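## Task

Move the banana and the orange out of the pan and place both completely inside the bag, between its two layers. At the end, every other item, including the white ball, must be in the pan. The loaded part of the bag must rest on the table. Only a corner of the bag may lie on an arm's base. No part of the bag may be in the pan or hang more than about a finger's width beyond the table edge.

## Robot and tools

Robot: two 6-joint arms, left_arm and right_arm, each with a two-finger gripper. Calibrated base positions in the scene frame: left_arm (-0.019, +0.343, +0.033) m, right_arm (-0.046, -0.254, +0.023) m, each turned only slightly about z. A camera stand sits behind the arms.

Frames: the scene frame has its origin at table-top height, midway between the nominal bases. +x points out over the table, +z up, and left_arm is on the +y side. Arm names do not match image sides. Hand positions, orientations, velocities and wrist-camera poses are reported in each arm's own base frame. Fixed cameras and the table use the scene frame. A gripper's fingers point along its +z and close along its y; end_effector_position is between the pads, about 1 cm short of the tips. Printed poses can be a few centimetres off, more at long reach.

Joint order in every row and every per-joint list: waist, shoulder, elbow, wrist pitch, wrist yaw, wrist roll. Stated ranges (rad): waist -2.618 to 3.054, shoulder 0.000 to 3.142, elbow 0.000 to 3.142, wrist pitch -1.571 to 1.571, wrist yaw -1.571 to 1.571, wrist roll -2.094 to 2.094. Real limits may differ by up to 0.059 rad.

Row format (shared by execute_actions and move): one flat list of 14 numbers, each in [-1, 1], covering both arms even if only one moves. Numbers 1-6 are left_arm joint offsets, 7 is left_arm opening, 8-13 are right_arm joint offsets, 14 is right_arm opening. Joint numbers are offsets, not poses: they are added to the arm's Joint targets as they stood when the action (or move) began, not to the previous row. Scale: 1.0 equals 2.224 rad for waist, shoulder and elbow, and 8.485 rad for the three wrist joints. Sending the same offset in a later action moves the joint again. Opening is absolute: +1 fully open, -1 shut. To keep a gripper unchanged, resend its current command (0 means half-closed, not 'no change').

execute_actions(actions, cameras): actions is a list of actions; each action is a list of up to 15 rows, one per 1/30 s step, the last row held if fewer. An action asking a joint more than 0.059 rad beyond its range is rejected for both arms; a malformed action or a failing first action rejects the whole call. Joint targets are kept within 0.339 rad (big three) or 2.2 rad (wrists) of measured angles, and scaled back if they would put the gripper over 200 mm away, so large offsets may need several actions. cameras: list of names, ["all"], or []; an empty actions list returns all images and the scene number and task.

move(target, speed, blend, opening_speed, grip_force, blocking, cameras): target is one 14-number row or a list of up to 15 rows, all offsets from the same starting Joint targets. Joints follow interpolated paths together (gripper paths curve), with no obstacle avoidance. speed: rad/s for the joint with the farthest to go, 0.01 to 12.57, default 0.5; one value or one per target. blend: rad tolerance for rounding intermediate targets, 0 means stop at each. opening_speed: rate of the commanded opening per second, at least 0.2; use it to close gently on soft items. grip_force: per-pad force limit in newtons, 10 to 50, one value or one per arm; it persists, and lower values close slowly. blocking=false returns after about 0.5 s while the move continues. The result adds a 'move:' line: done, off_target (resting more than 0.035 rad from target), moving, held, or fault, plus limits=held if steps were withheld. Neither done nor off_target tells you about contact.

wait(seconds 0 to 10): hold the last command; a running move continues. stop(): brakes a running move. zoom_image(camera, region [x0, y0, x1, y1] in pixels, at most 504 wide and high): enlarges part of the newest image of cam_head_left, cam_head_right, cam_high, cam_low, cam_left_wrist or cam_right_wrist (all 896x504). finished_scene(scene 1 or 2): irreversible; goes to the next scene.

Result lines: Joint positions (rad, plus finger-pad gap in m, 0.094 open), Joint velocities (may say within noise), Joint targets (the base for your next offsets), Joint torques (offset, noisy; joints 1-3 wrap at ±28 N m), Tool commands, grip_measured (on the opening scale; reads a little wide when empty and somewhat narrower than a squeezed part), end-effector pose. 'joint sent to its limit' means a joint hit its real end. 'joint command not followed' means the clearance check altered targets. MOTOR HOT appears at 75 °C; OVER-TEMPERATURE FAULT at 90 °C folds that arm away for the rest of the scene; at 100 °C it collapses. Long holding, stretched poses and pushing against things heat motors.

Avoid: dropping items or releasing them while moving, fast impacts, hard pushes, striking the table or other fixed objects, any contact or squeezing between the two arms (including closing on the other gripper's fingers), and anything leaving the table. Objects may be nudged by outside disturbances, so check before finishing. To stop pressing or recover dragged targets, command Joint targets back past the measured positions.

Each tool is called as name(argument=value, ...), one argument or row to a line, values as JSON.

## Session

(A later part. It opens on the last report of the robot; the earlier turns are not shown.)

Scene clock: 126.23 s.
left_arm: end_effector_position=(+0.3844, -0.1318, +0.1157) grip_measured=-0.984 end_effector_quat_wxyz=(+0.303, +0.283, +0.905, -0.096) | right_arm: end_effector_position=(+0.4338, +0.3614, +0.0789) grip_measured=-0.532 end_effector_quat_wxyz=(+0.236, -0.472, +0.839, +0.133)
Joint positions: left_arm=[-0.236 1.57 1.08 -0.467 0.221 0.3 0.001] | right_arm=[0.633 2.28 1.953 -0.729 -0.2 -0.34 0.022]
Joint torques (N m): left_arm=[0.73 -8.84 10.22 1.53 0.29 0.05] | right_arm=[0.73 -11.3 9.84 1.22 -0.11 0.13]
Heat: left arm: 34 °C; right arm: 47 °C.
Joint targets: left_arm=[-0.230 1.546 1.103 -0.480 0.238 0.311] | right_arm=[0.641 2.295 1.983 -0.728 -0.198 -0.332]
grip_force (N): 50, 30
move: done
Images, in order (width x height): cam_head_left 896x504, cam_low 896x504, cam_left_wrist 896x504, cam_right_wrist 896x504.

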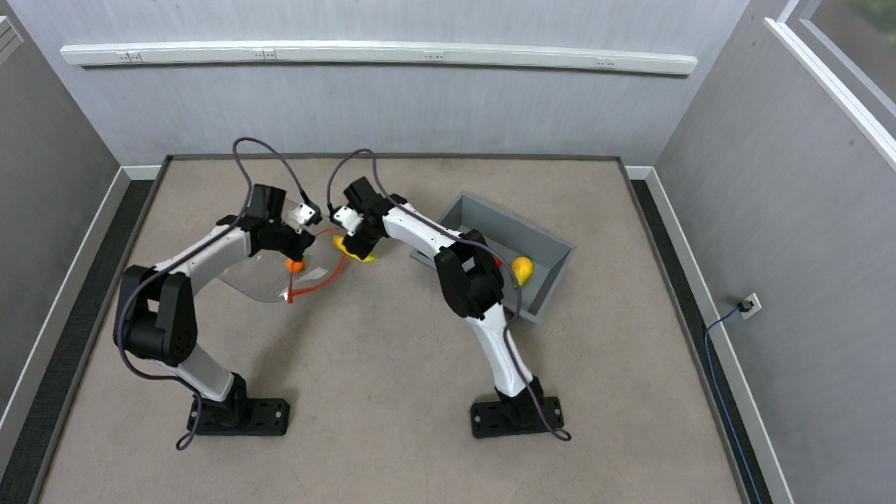

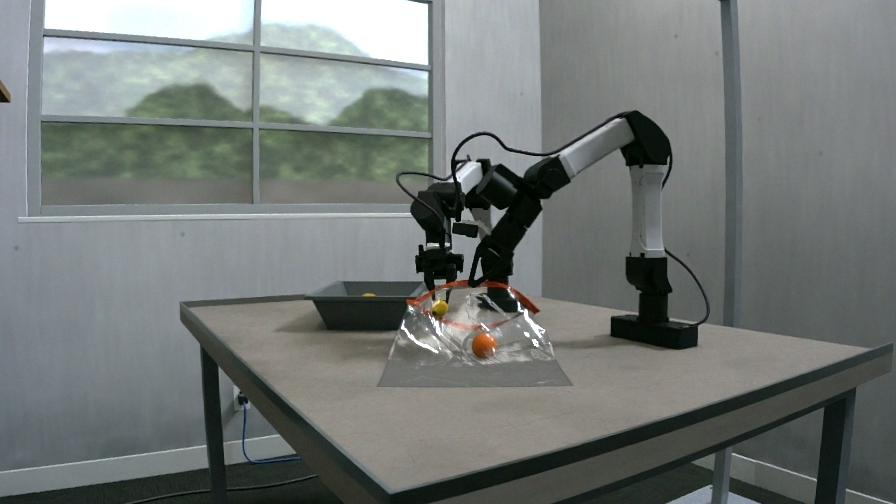

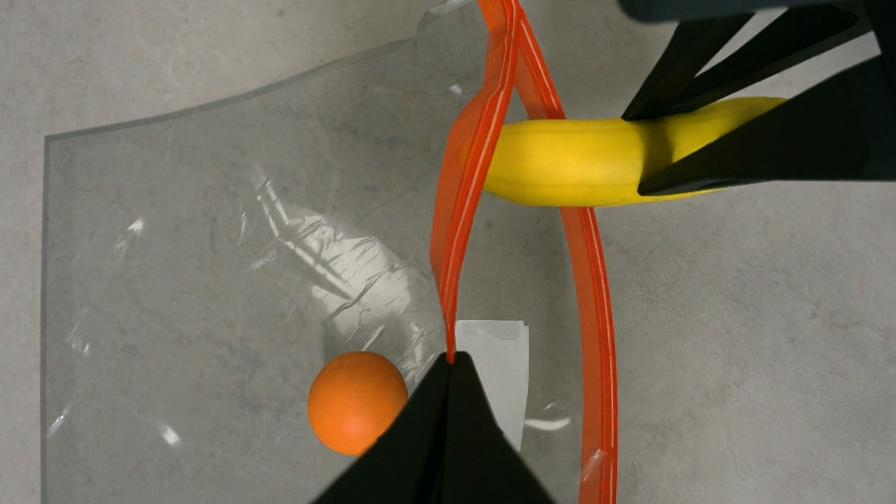

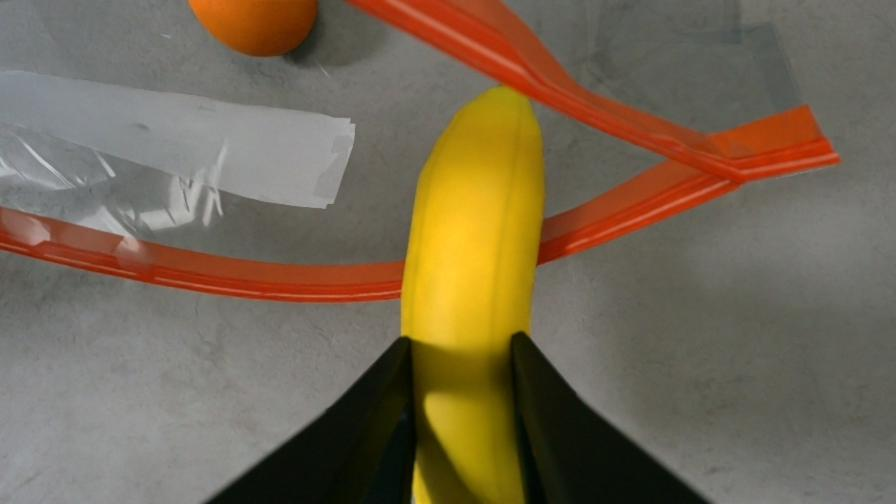

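move(
  target=[
    [0,0,0,0,0,0,-1.0, 0.0144,0.0751,0.1057,-0.0051,0,0.0041,-0.75],
    [0,0,0,0,0,0,-1.0, 0.0198,0.1362,0.1727,-0.0002,-0.0014,0.0060,-0.75],
  ],
  speed=0.15,
  blend=0.02,
  cameras=["cam_right_wrist", "cam_left_wrist", "cam_low", "cam_head_left"],
)

zoom_image(
  camera="cam_low",
  region=[370, 240, 590, 400],
)

Scene clock: 130.37 s.
left_arm: end_effector_position=(+0.3844, -0.1318, +0.1157) grip_measured=-0.984 end_effector_quat_wxyz=(+0.303, +0.283, +0.905, -0.096) | right_arm: end_effector_position=(+0.4683, +0.4209, +0.0458) grip_measured=-0.532 end_effector_quat_wxyz=(+0.257, -0.468, +0.832, +0.148)
Joint positions: left_arm=[-0.236 1.57 1.08 -0.467 0.221 0.3 0.001] | right_arm=[0.677 2.583 2.335 -0.75 -0.2 -0.289 0.022]
Joint torques (N m): left_arm=[0.75 -8.87 10.22 1.53 0.29 0.05] | right_arm=[0.7 -13.11 10.09 1.5 -0.22 0.11]
Heat: left arm: 34 °C; right arm: 47 °C.
Joint targets: left_arm=[-0.230 1.546 1.103 -0.480 0.238 0.311] | right_arm=[0.685 2.598 2.367 -0.729 -0.210 -0.281]
grip_force (N): 50, 30
move: done
Images, in order (width x height): cam_head_left 896x504, cam_low 896x504, cam_left_wrist 896x504, cam_right_wrist 896x504.

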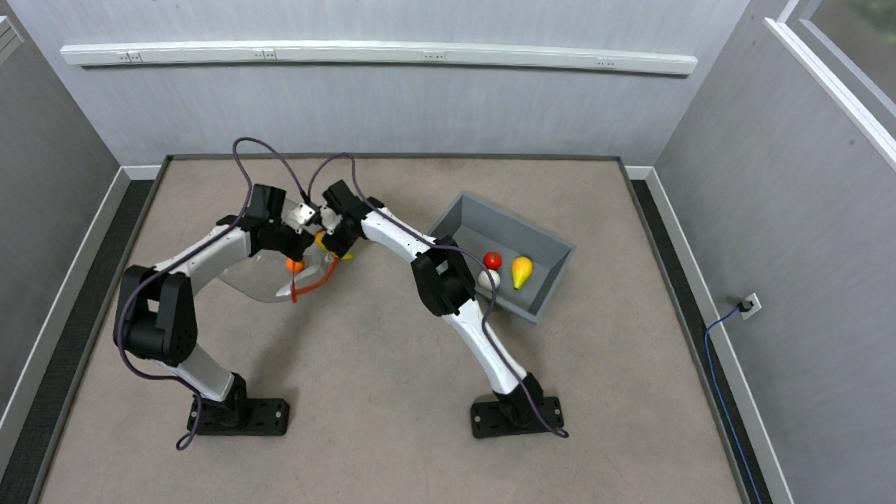

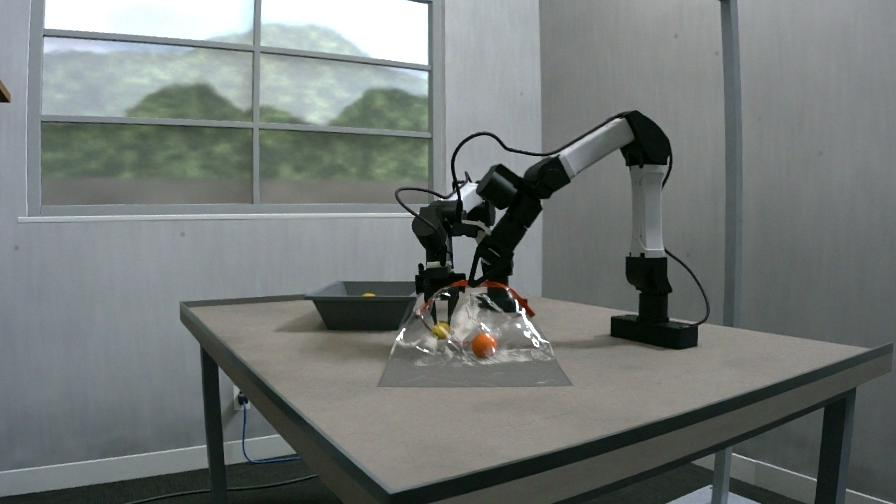

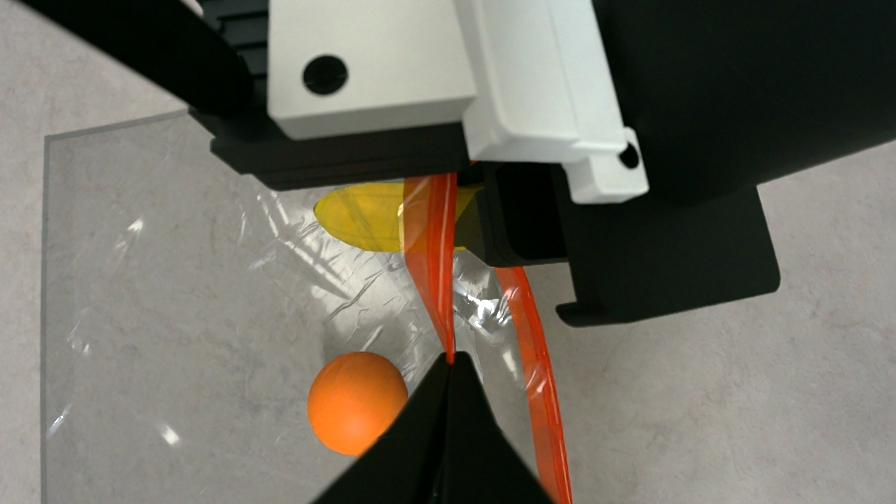

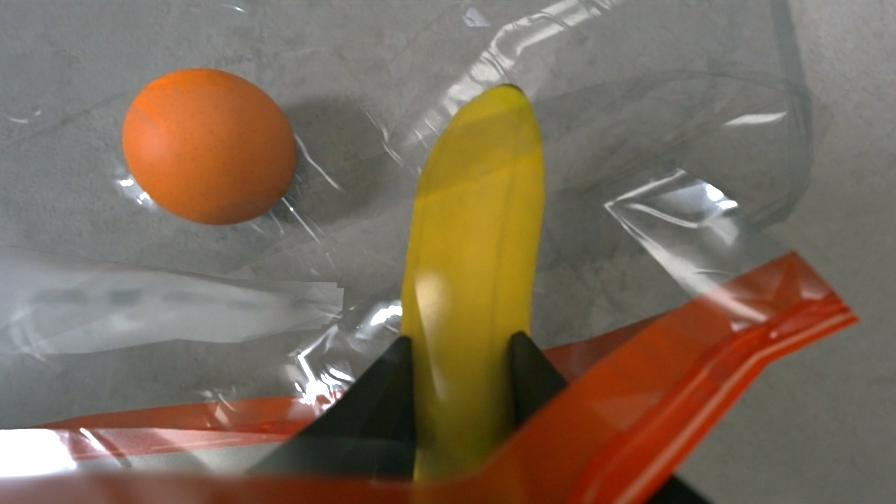

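Scaled by 2.291 from the camera's 896x504 image, which has a finer 1280x720 frame.

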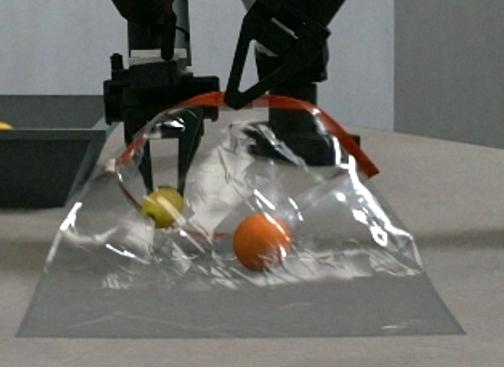

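move(
  target=[0,0,0,0,0,0,-1.0, -0.0072,-0.0522,0,-0.0134,0.0026,-0.0029,-0.75],
  speed=0.15,
  cameras=["cam_right_wrist", "cam_left_wrist", "cam_low", "cam_head_left"],
)

zoom_image(
  camera="cam_low",
  region=[370, 240, 590, 400],
)

Scene clock: 133.50 s.
left_arm: end_effector_position=(+0.3844, -0.1318, +0.1157) grip_measured=-0.984 end_effector_quat_wxyz=(+0.303, +0.283, +0.905, -0.096) | right_arm: end_effector_position=(+0.4561, +0.4103, +0.0603) grip_measured=-0.532 end_effector_quat_wxyz=(+0.235, -0.473, +0.837, +0.142)
Joint positions: left_arm=[-0.236 1.57 1.08 -0.467 0.221 0.3 0.001] | right_arm=[0.677 2.542 2.341 -0.845 -0.196 -0.298 0.022]
Joint torques (N m): left_arm=[0.7 -8.81 10.22 1.53 0.31 0.05] | right_arm=[-0.81 -19.45 9.48 1.21 -0.04 -0.05]
Heat: left arm: 34 °C; right arm: 49 °C.
Joint targets: left_arm=[-0.230 1.546 1.103 -0.480 0.238 0.311] | right_arm=[0.669 2.482 2.367 -0.843 -0.188 -0.306]
grip_force (N): 50, 30
move: off_target (right_arm); right_arm: the shoulder is farthest, 0.060 rad from its target
Images, in order (width x height): cam_head_left 896x504, cam_low 896x504, cam_left_wrist 896x504, cam_right_wrist 896x504.

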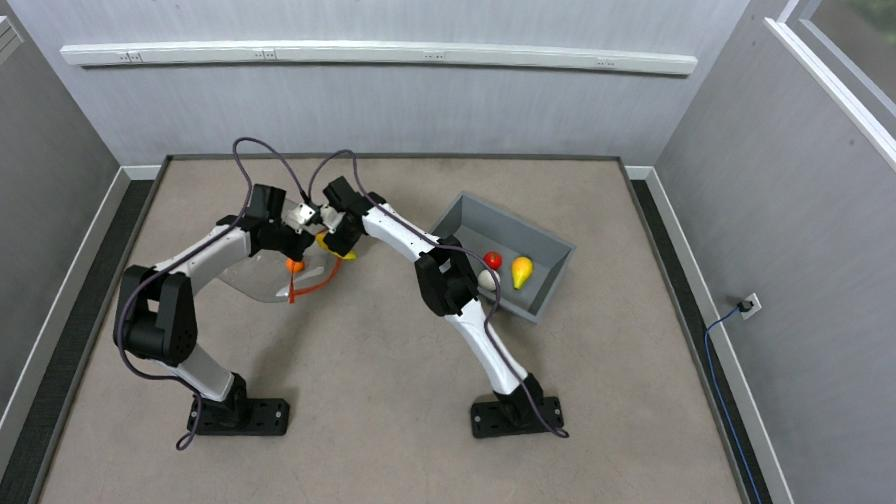

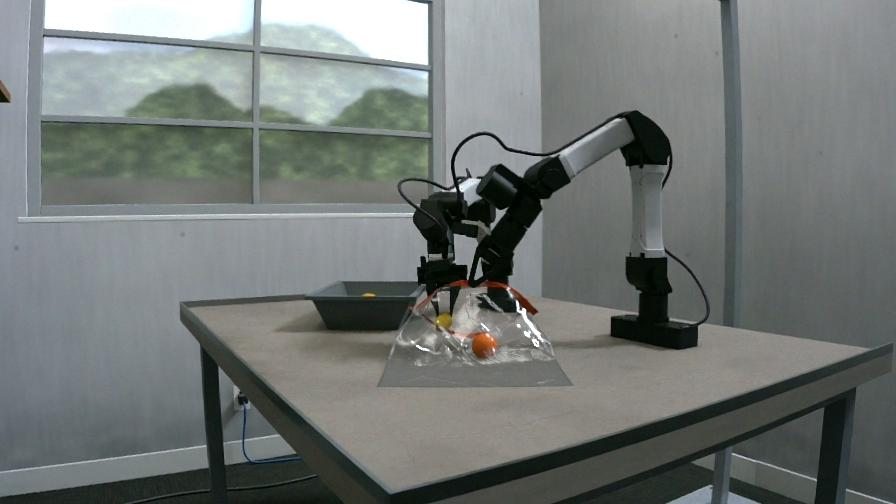

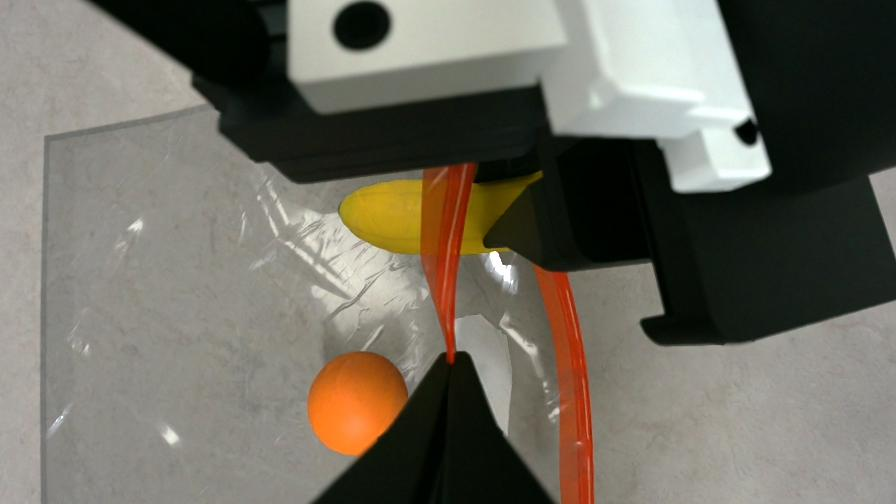

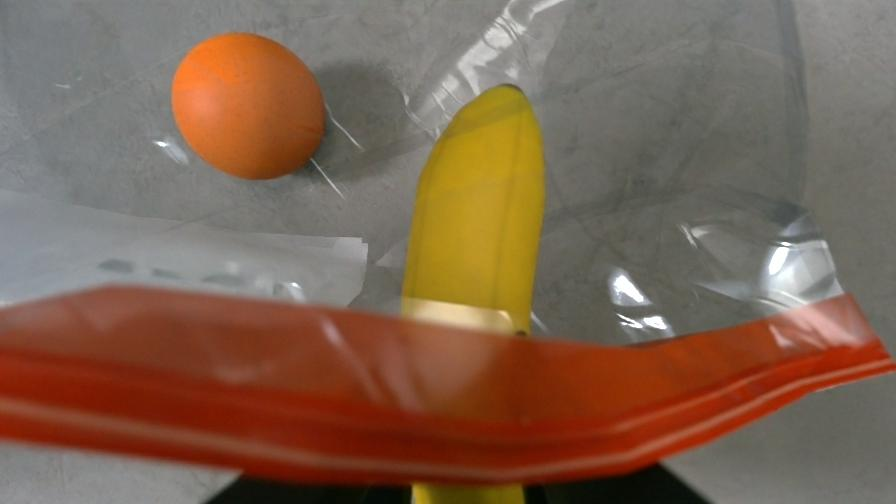

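Scaled by 2.291 from the camera's 896x504 image, which has a finer 1280x720 frame.

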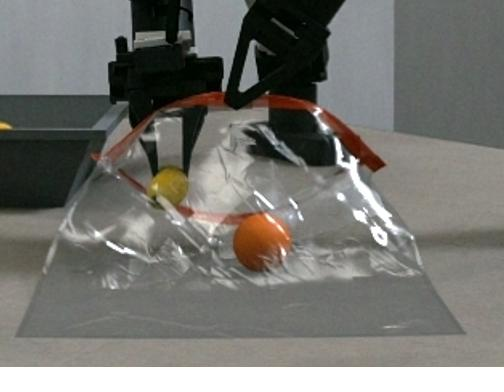

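move(
  target=[0.0265,0.0238,0.0346,-0.0088,0.0038,0.0060,-1.0, 0,0,0,0,0,0,-0.75],
  speed=0.12,
  cameras=["cam_right_wrist", "cam_left_wrist", "cam_low"],
)

zoom_image(
  camera="cam_low",
  region=[370, 240, 590, 400],
)

Scene clock: 135.80 s.
left_arm: end_effector_position=(+0.3945, -0.1146, +0.1303) grip_measured=-0.984 end_effector_quat_wxyz=(+0.303, +0.283, +0.905, -0.095) | right_arm: end_effector_position=(+0.4560, +0.4102, +0.0602) grip_measured=-0.532 end_effector_quat_wxyz=(+0.235, -0.473, +0.837, +0.141)
Joint positions: left_arm=[-0.176 1.584 1.156 -0.541 0.253 0.351 0.001] | right_arm=[0.677 2.542 2.341 -0.845 -0.196 -0.298 0.022]
Joint torques (N m): left_arm=[0.65 -6.04 10.37 1.49 0.3 0.07] | right_arm=[-0.8 -19.47 9.48 1.24 -0.05 -0.05]
Heat: left arm: 34 °C; right arm: 50 °C.
Joint targets: left_arm=[-0.171 1.599 1.180 -0.555 0.270 0.362] | right_arm=[0.669 2.482 2.367 -0.843 -0.188 -0.306]
grip_force (N): 50, 30
move: off_target (right_arm); right_arm: the shoulder is farthest, 0.060 rad from its target
Images, in order (width x height): cam_low 896x504, cam_left_wrist 896x504, cam_right_wrist 896x504.

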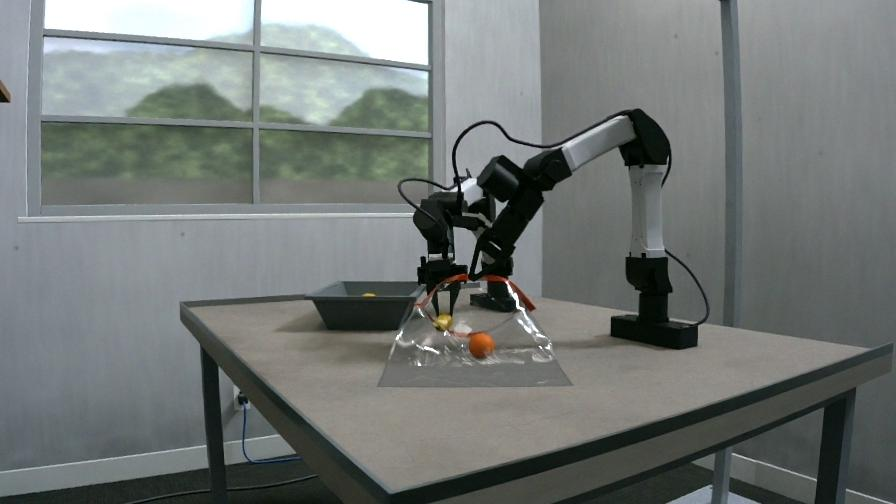

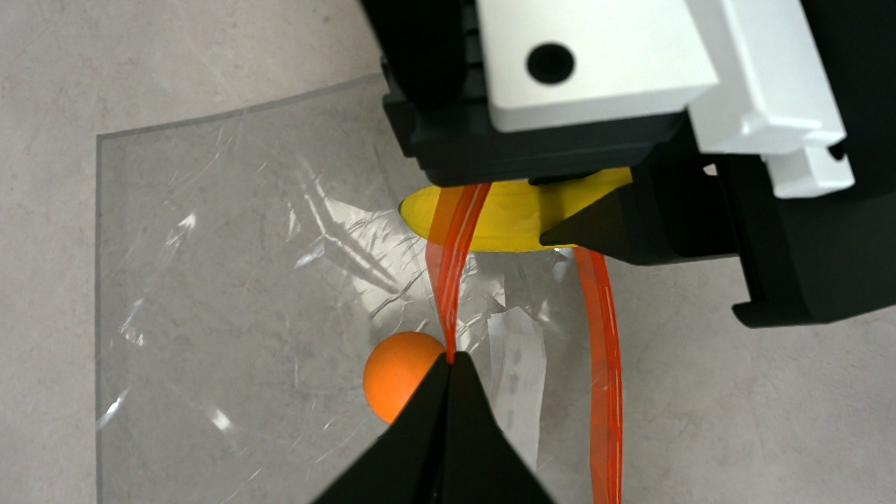

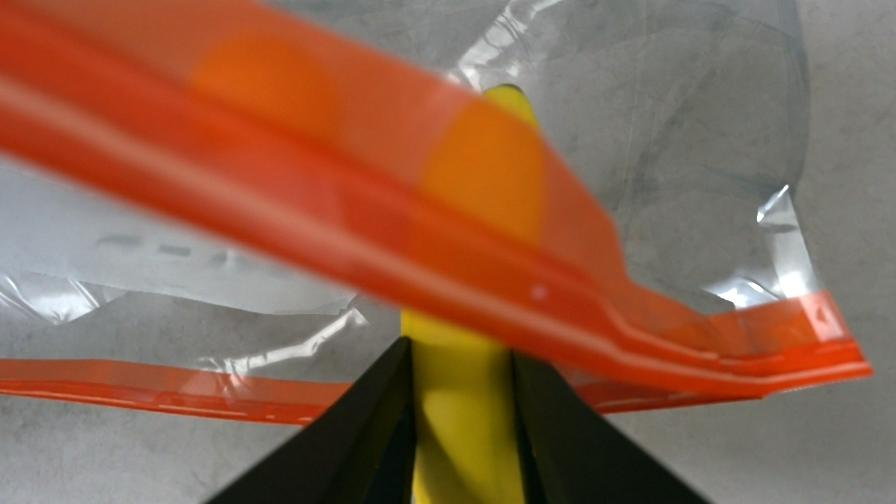

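Scaled by 2.291 from the camera's 896x504 image, which has a finer 1280x720 frame.

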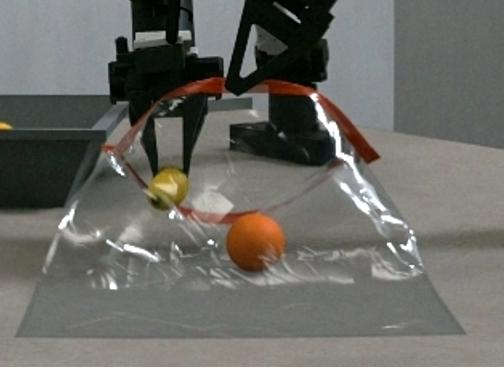

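move(
  target=[0,0,0,0,0,0,-1.0, 0.0094,0.0625,0.0863,-0.0126,0.0007,0.0029,-0.75],
  speed=0.15,
  cameras=["cam_right_wrist", "cam_left_wrist", "cam_low"],
)

zoom_image(
  camera="cam_low",
  region=[370, 240, 590, 400],
)

Scene clock: 138.47 s.
left_arm: end_effector_position=(+0.3944, -0.1147, +0.1303) grip_measured=-0.984 end_effector_quat_wxyz=(+0.303, +0.283, +0.905, -0.095) | right_arm: end_effector_position=(+0.4623, +0.4179, +0.0799) grip_measured=-0.532 end_effector_quat_wxyz=(+0.244, -0.470, +0.836, +0.142)
Joint positions: left_arm=[-0.176 1.584 1.156 -0.542 0.254 0.351 0.001] | right_arm=[0.682 2.605 2.529 -0.952 -0.19 -0.289 0.022]
Joint torques (N m): left_arm=[0.65 -6 10.37 1.5 0.31 0.06] | right_arm=[0.76 -13.01 9.77 1.26 -0.04 0.16]
Heat: left arm: 35 °C; right arm: 50 °C.
Joint targets: left_arm=[-0.171 1.599 1.180 -0.555 0.270 0.362] | right_arm=[0.690 2.621 2.559 -0.950 -0.182 -0.281]
grip_force (N): 50, 30
move: done
Images, in order (width x height): cam_low 896x504, cam_left_wrist 896x504, cam_right_wrist 896x504.

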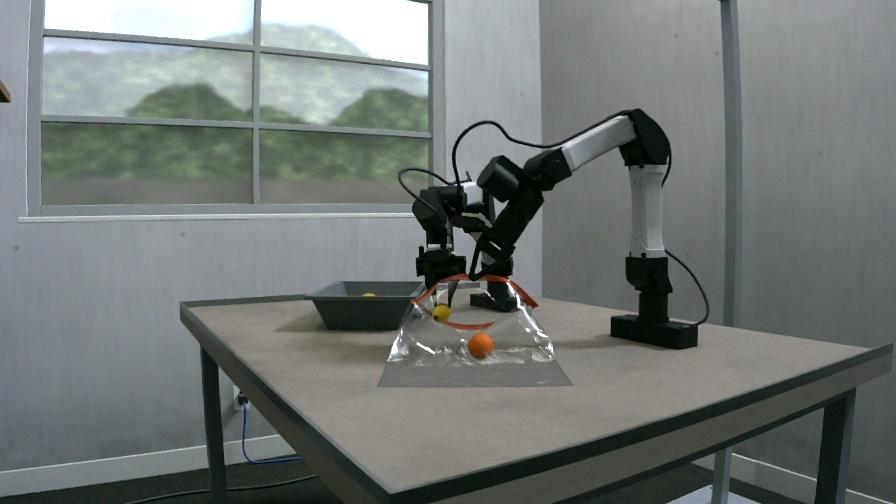

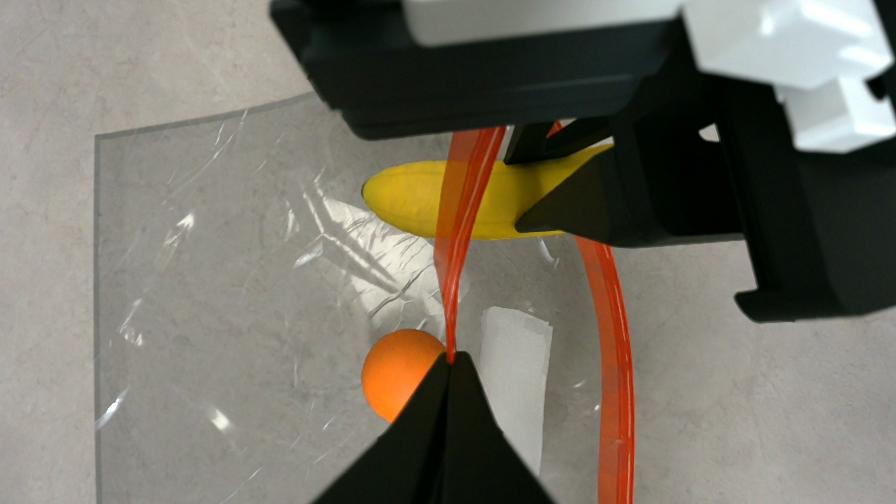

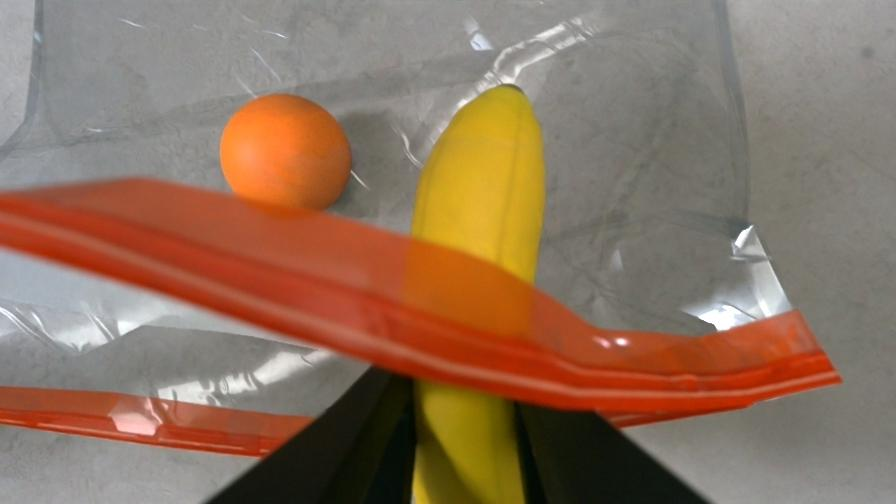

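Scaled by 2.291 from the camera's 896x504 image, which has a finer 1280x720 frame.

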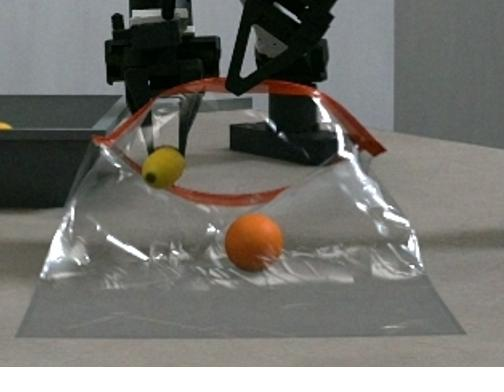

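move(
  target=[0,0,0,0,0,0,-1.0, 0.0004,0.0085,-0.0324,0.0150,-0.0038,0.0013,-0.75],
  speed=0.1,
  cameras=["cam_right_wrist", "cam_left_wrist", "cam_low"],
)

zoom_image(
  camera="cam_low",
  region=[370, 240, 590, 400],
)

Scene clock: 141.53 s.
left_arm: end_effector_position=(+0.3944, -0.1147, +0.1303) grip_measured=-0.984 end_effector_quat_wxyz=(+0.303, +0.283, +0.905, -0.095) | right_arm: end_effector_position=(+0.4722, +0.4288, +0.0678) grip_measured=-0.532 end_effector_quat_wxyz=(+0.265, -0.466, +0.830, +0.153)
Joint positions: left_arm=[-0.176 1.584 1.156 -0.542 0.254 0.351 0.001] | right_arm=[0.682 2.624 2.489 -0.843 -0.203 -0.278 0.022]
Joint torques (N m): left_arm=[0.66 -6.01 10.32 1.5 0.3 0.05] | right_arm=[0.79 -13.22 6.79 1.56 -0.23 0.12]
Heat: left arm: 36 °C; right arm: 51 °C.
Joint targets: left_arm=[-0.171 1.599 1.180 -0.555 0.270 0.362] | right_arm=[0.690 2.640 2.487 -0.823 -0.214 -0.270]
grip_force (N): 50, 30
move: done
Images, in order (width x height): cam_low 896x504, cam_left_wrist 896x504, cam_right_wrist 896x504.

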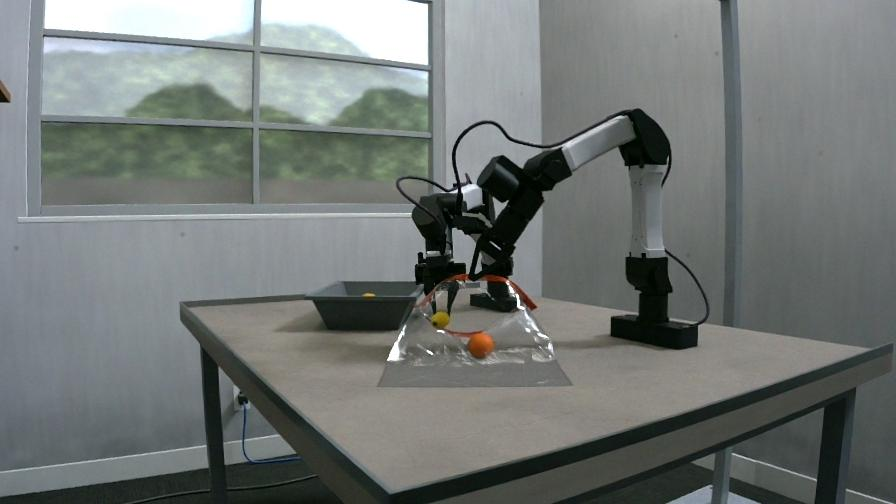

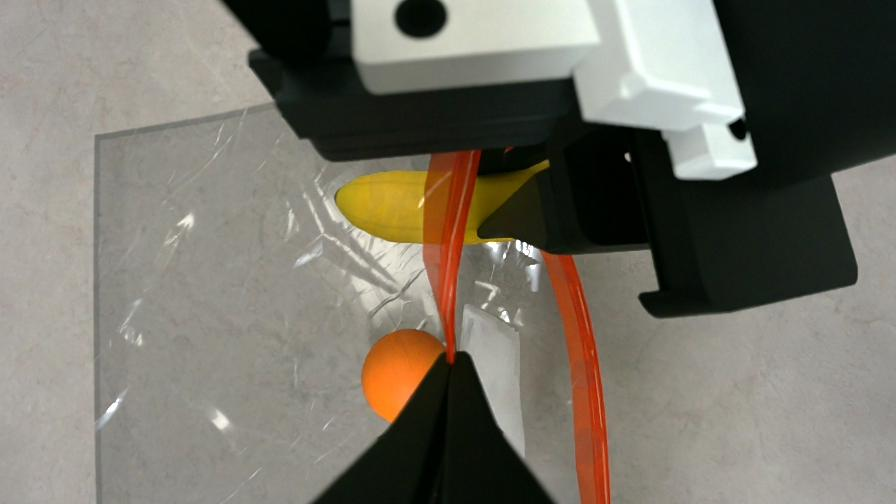

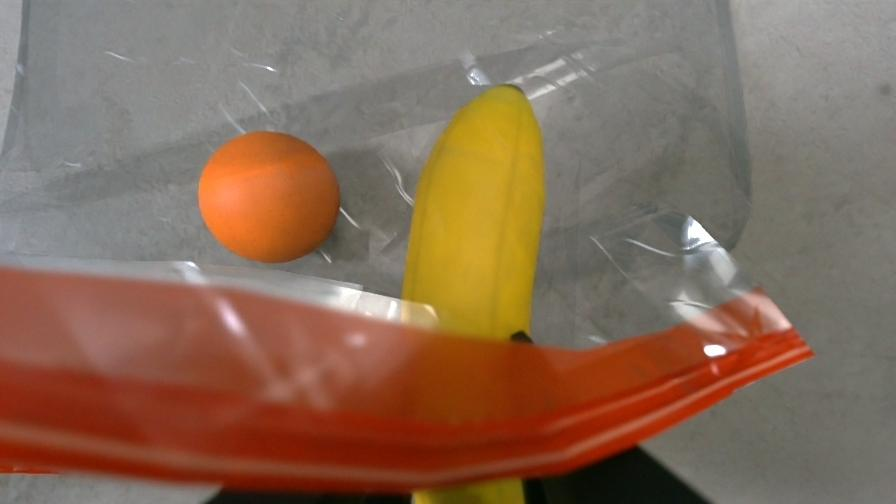

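Scaled by 2.291 from the camera's 896x504 image, which has a finer 1280x720 frame.

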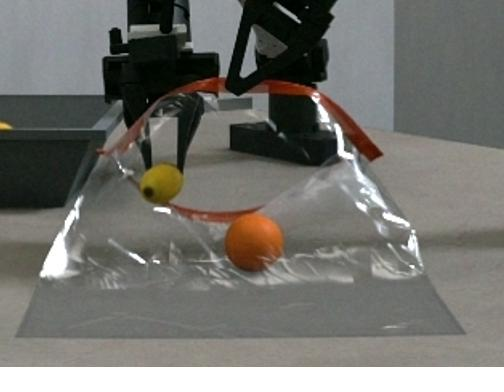

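move(
  target=[0,0,0,0,0,0,-1.0, 0,0,0,0,0,0,-0.1],
  opening_speed=0.5,
  cameras=["cam_right_wrist", "cam_left_wrist", "cam_low"],
)

zoom_image(
  camera="cam_low",
  region=[370, 240, 590, 400],
)

Scene clock: 143.97 s.
left_arm: end_effector_position=(+0.3944, -0.1147, +0.1303) grip_measured=-0.984 end_effector_quat_wxyz=(+0.303, +0.283, +0.905, -0.095) | right_arm: end_effector_position=(+0.4724, +0.4291, +0.0681) grip_measured=-0.101 end_effector_quat_wxyz=(+0.266, -0.465, +0.830, +0.154)
Joint positions: left_arm=[-0.176 1.584 1.156 -0.542 0.254 0.351 0.001] | right_arm=[0.682 2.624 2.489 -0.841 -0.203 -0.277 0.042]
Joint torques (N m): left_arm=[0.62 -6.01 10.37 1.5 0.31 0.06] | right_arm=[0.84 -13.2 6.79 1.5 -0.22 0.12]
Heat: left arm: 37 °C; right arm: 52 °C.
Joint targets: left_arm=[-0.171 1.599 1.180 -0.555 0.270 0.362] | right_arm=[0.690 2.640 2.487 -0.823 -0.214 -0.270]
grip_force (N): 50, 30
move: done
Images, in order (width x height): cam_low 896x504, cam_left_wrist 896x504, cam_right_wrist 896x504.

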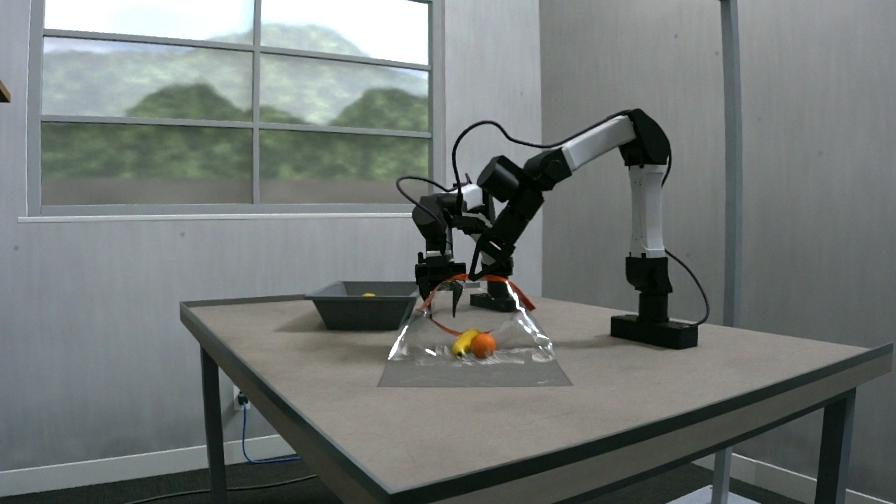

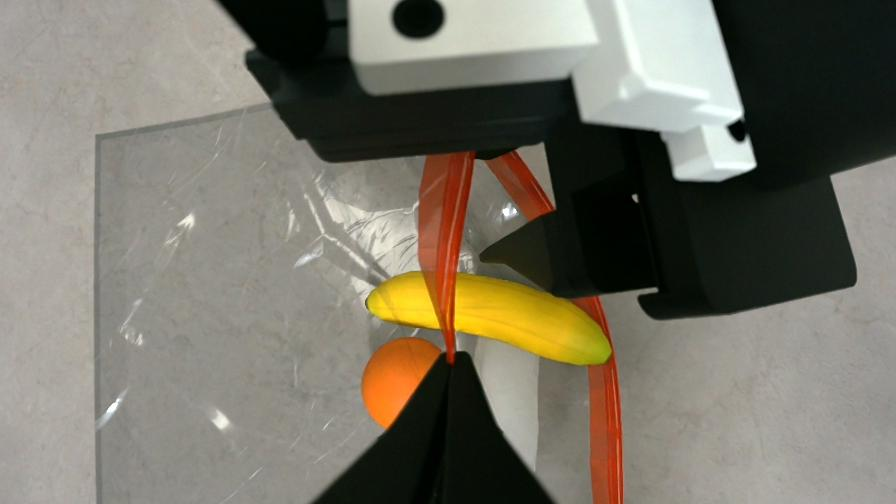

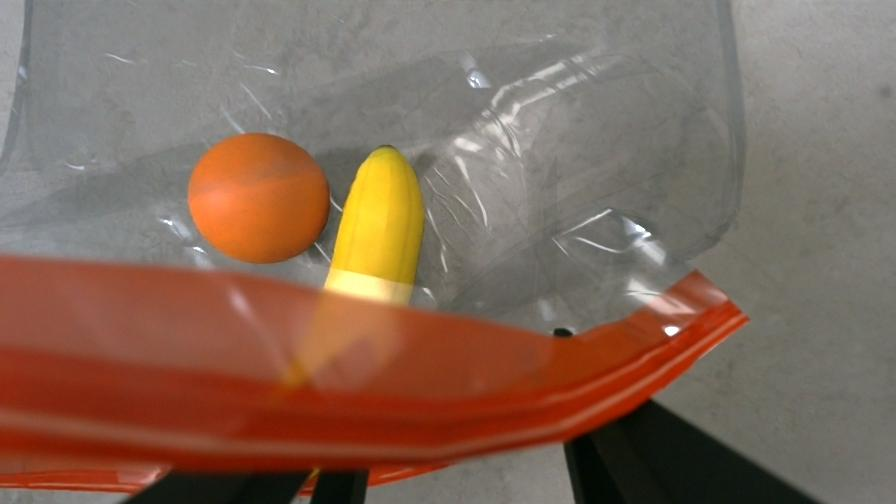

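Scaled by 2.291 from the camera's 896x504 image, which has a finer 1280x720 frame.

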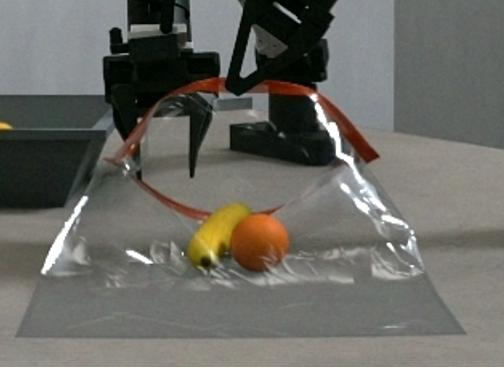

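move(
  target=[
    [0,0,0,0,0,0,-1.0, 0,-0.0270,0,0,0,0,-0.1],
    [0,0,0,0,0,0,-1.0, -0.0099,-0.0886,-0.0760,0.0039,0.0011,-0.0024,-0.1],
    [0,0,0,0,0,0,-1.0, -0.0175,-0.1637,-0.1906,0.0133,-0.0013,-0.0046,-0.1],
    [0,0,0,0,0,0,-1.0, -0.0405,-0.3103,-0.3719,0.0086,0.0016,-0.0106,-0.1],
  ],
  speed=[0.15, 0.15, 0.25, 0.6],
  blend=0.015,
  cameras=["cam_right_wrist", "cam_left_wrist", "cam_low", "cam_head_left"],
)

zoom_image(
  camera="cam_low",
  region=[370, 240, 590, 400],
)

Scene clock: 149.53 s.
left_arm: end_effector_position=(+0.3943, -0.1146, +0.1302) grip_measured=-0.984 end_effector_quat_wxyz=(+0.303, +0.283, +0.905, -0.095) | right_arm: end_effector_position=(+0.3855, +0.3113, +0.1153) grip_measured=-0.101 end_effector_quat_wxyz=(+0.225, -0.467, +0.845, +0.131)
Joint positions: left_arm=[-0.176 1.584 1.156 -0.542 0.254 0.351 0.001] | right_arm=[0.606 1.996 1.665 -0.754 -0.209 -0.352 0.042]
Joint torques (N m): left_arm=[0.62 -6.01 10.36 1.51 0.31 0.06] | right_arm=[-0.54 -14.34 6.38 1.18 -0.06 -0.05]
Heat: left arm: 38 °C; right arm: 56 °C.
Joint targets: left_arm=[-0.171 1.599 1.180 -0.555 0.270 0.362] | right_arm=[0.600 1.950 1.660 -0.750 -0.201 -0.360]
grip_force (N): 50, 30
move: off_target (right_arm); right_arm: the shoulder is farthest, 0.046 rad from its target
Images, in order (width x height): cam_head_left 896x504, cam_low 896x504, cam_left_wrist 896x504, cam_right_wrist 896x504.

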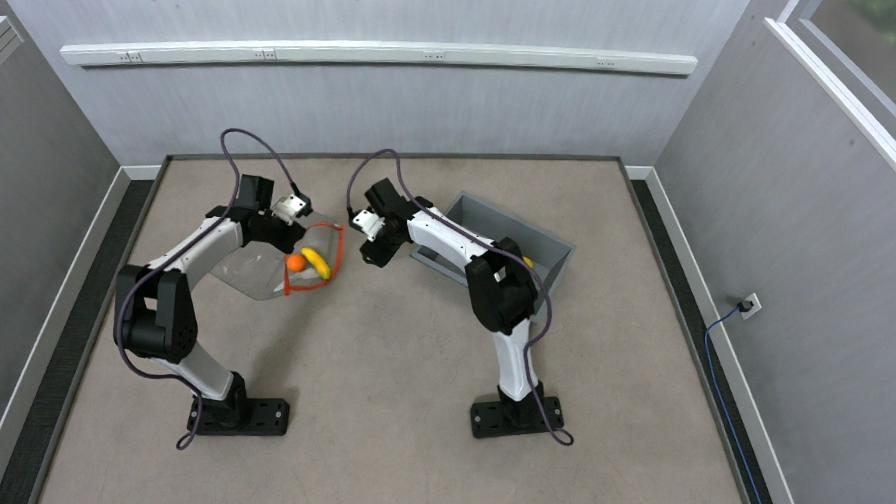

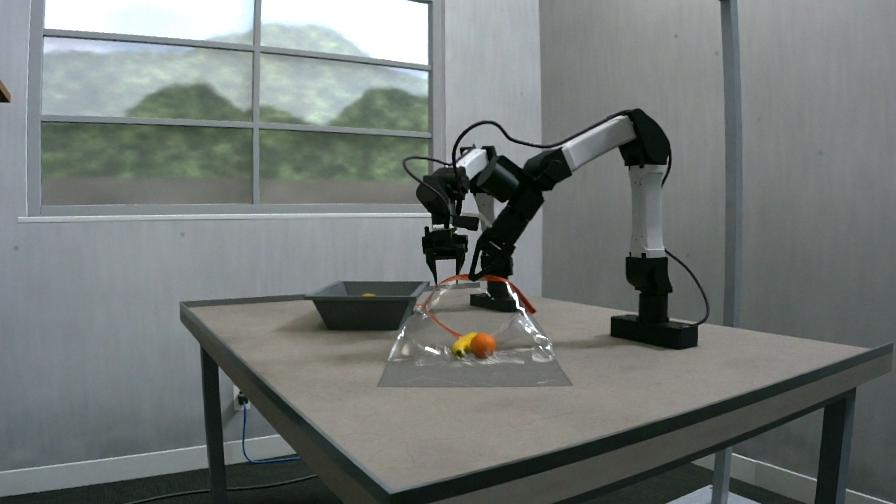

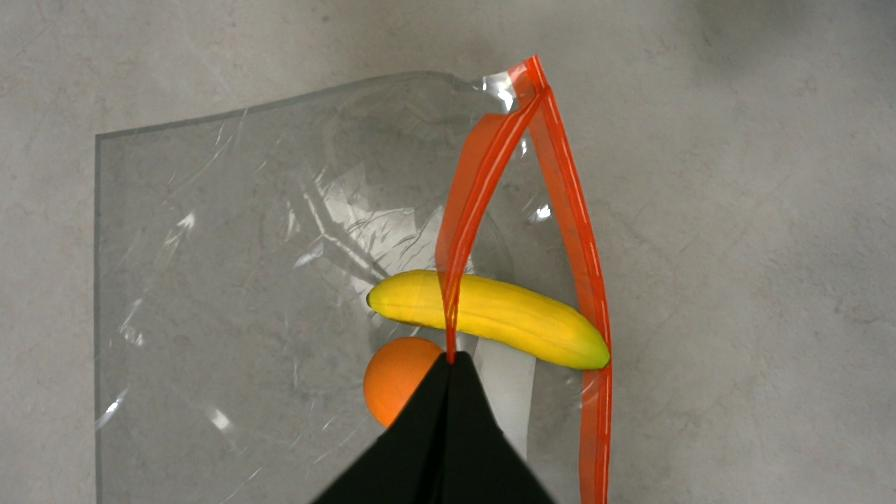

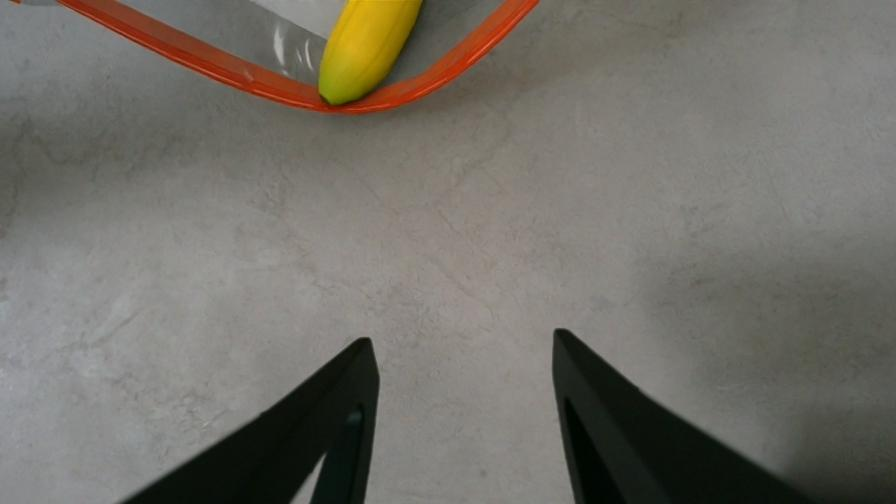

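Scaled by 2.291 from the camera's 896x504 image, which has a finer 1280x720 frame.

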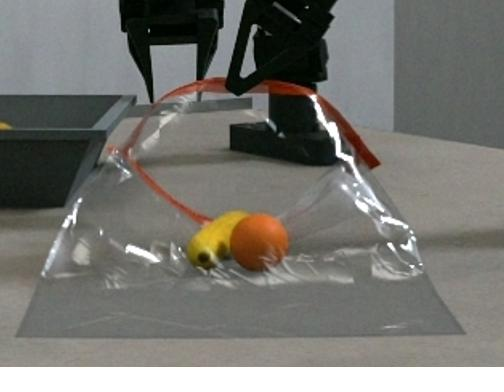

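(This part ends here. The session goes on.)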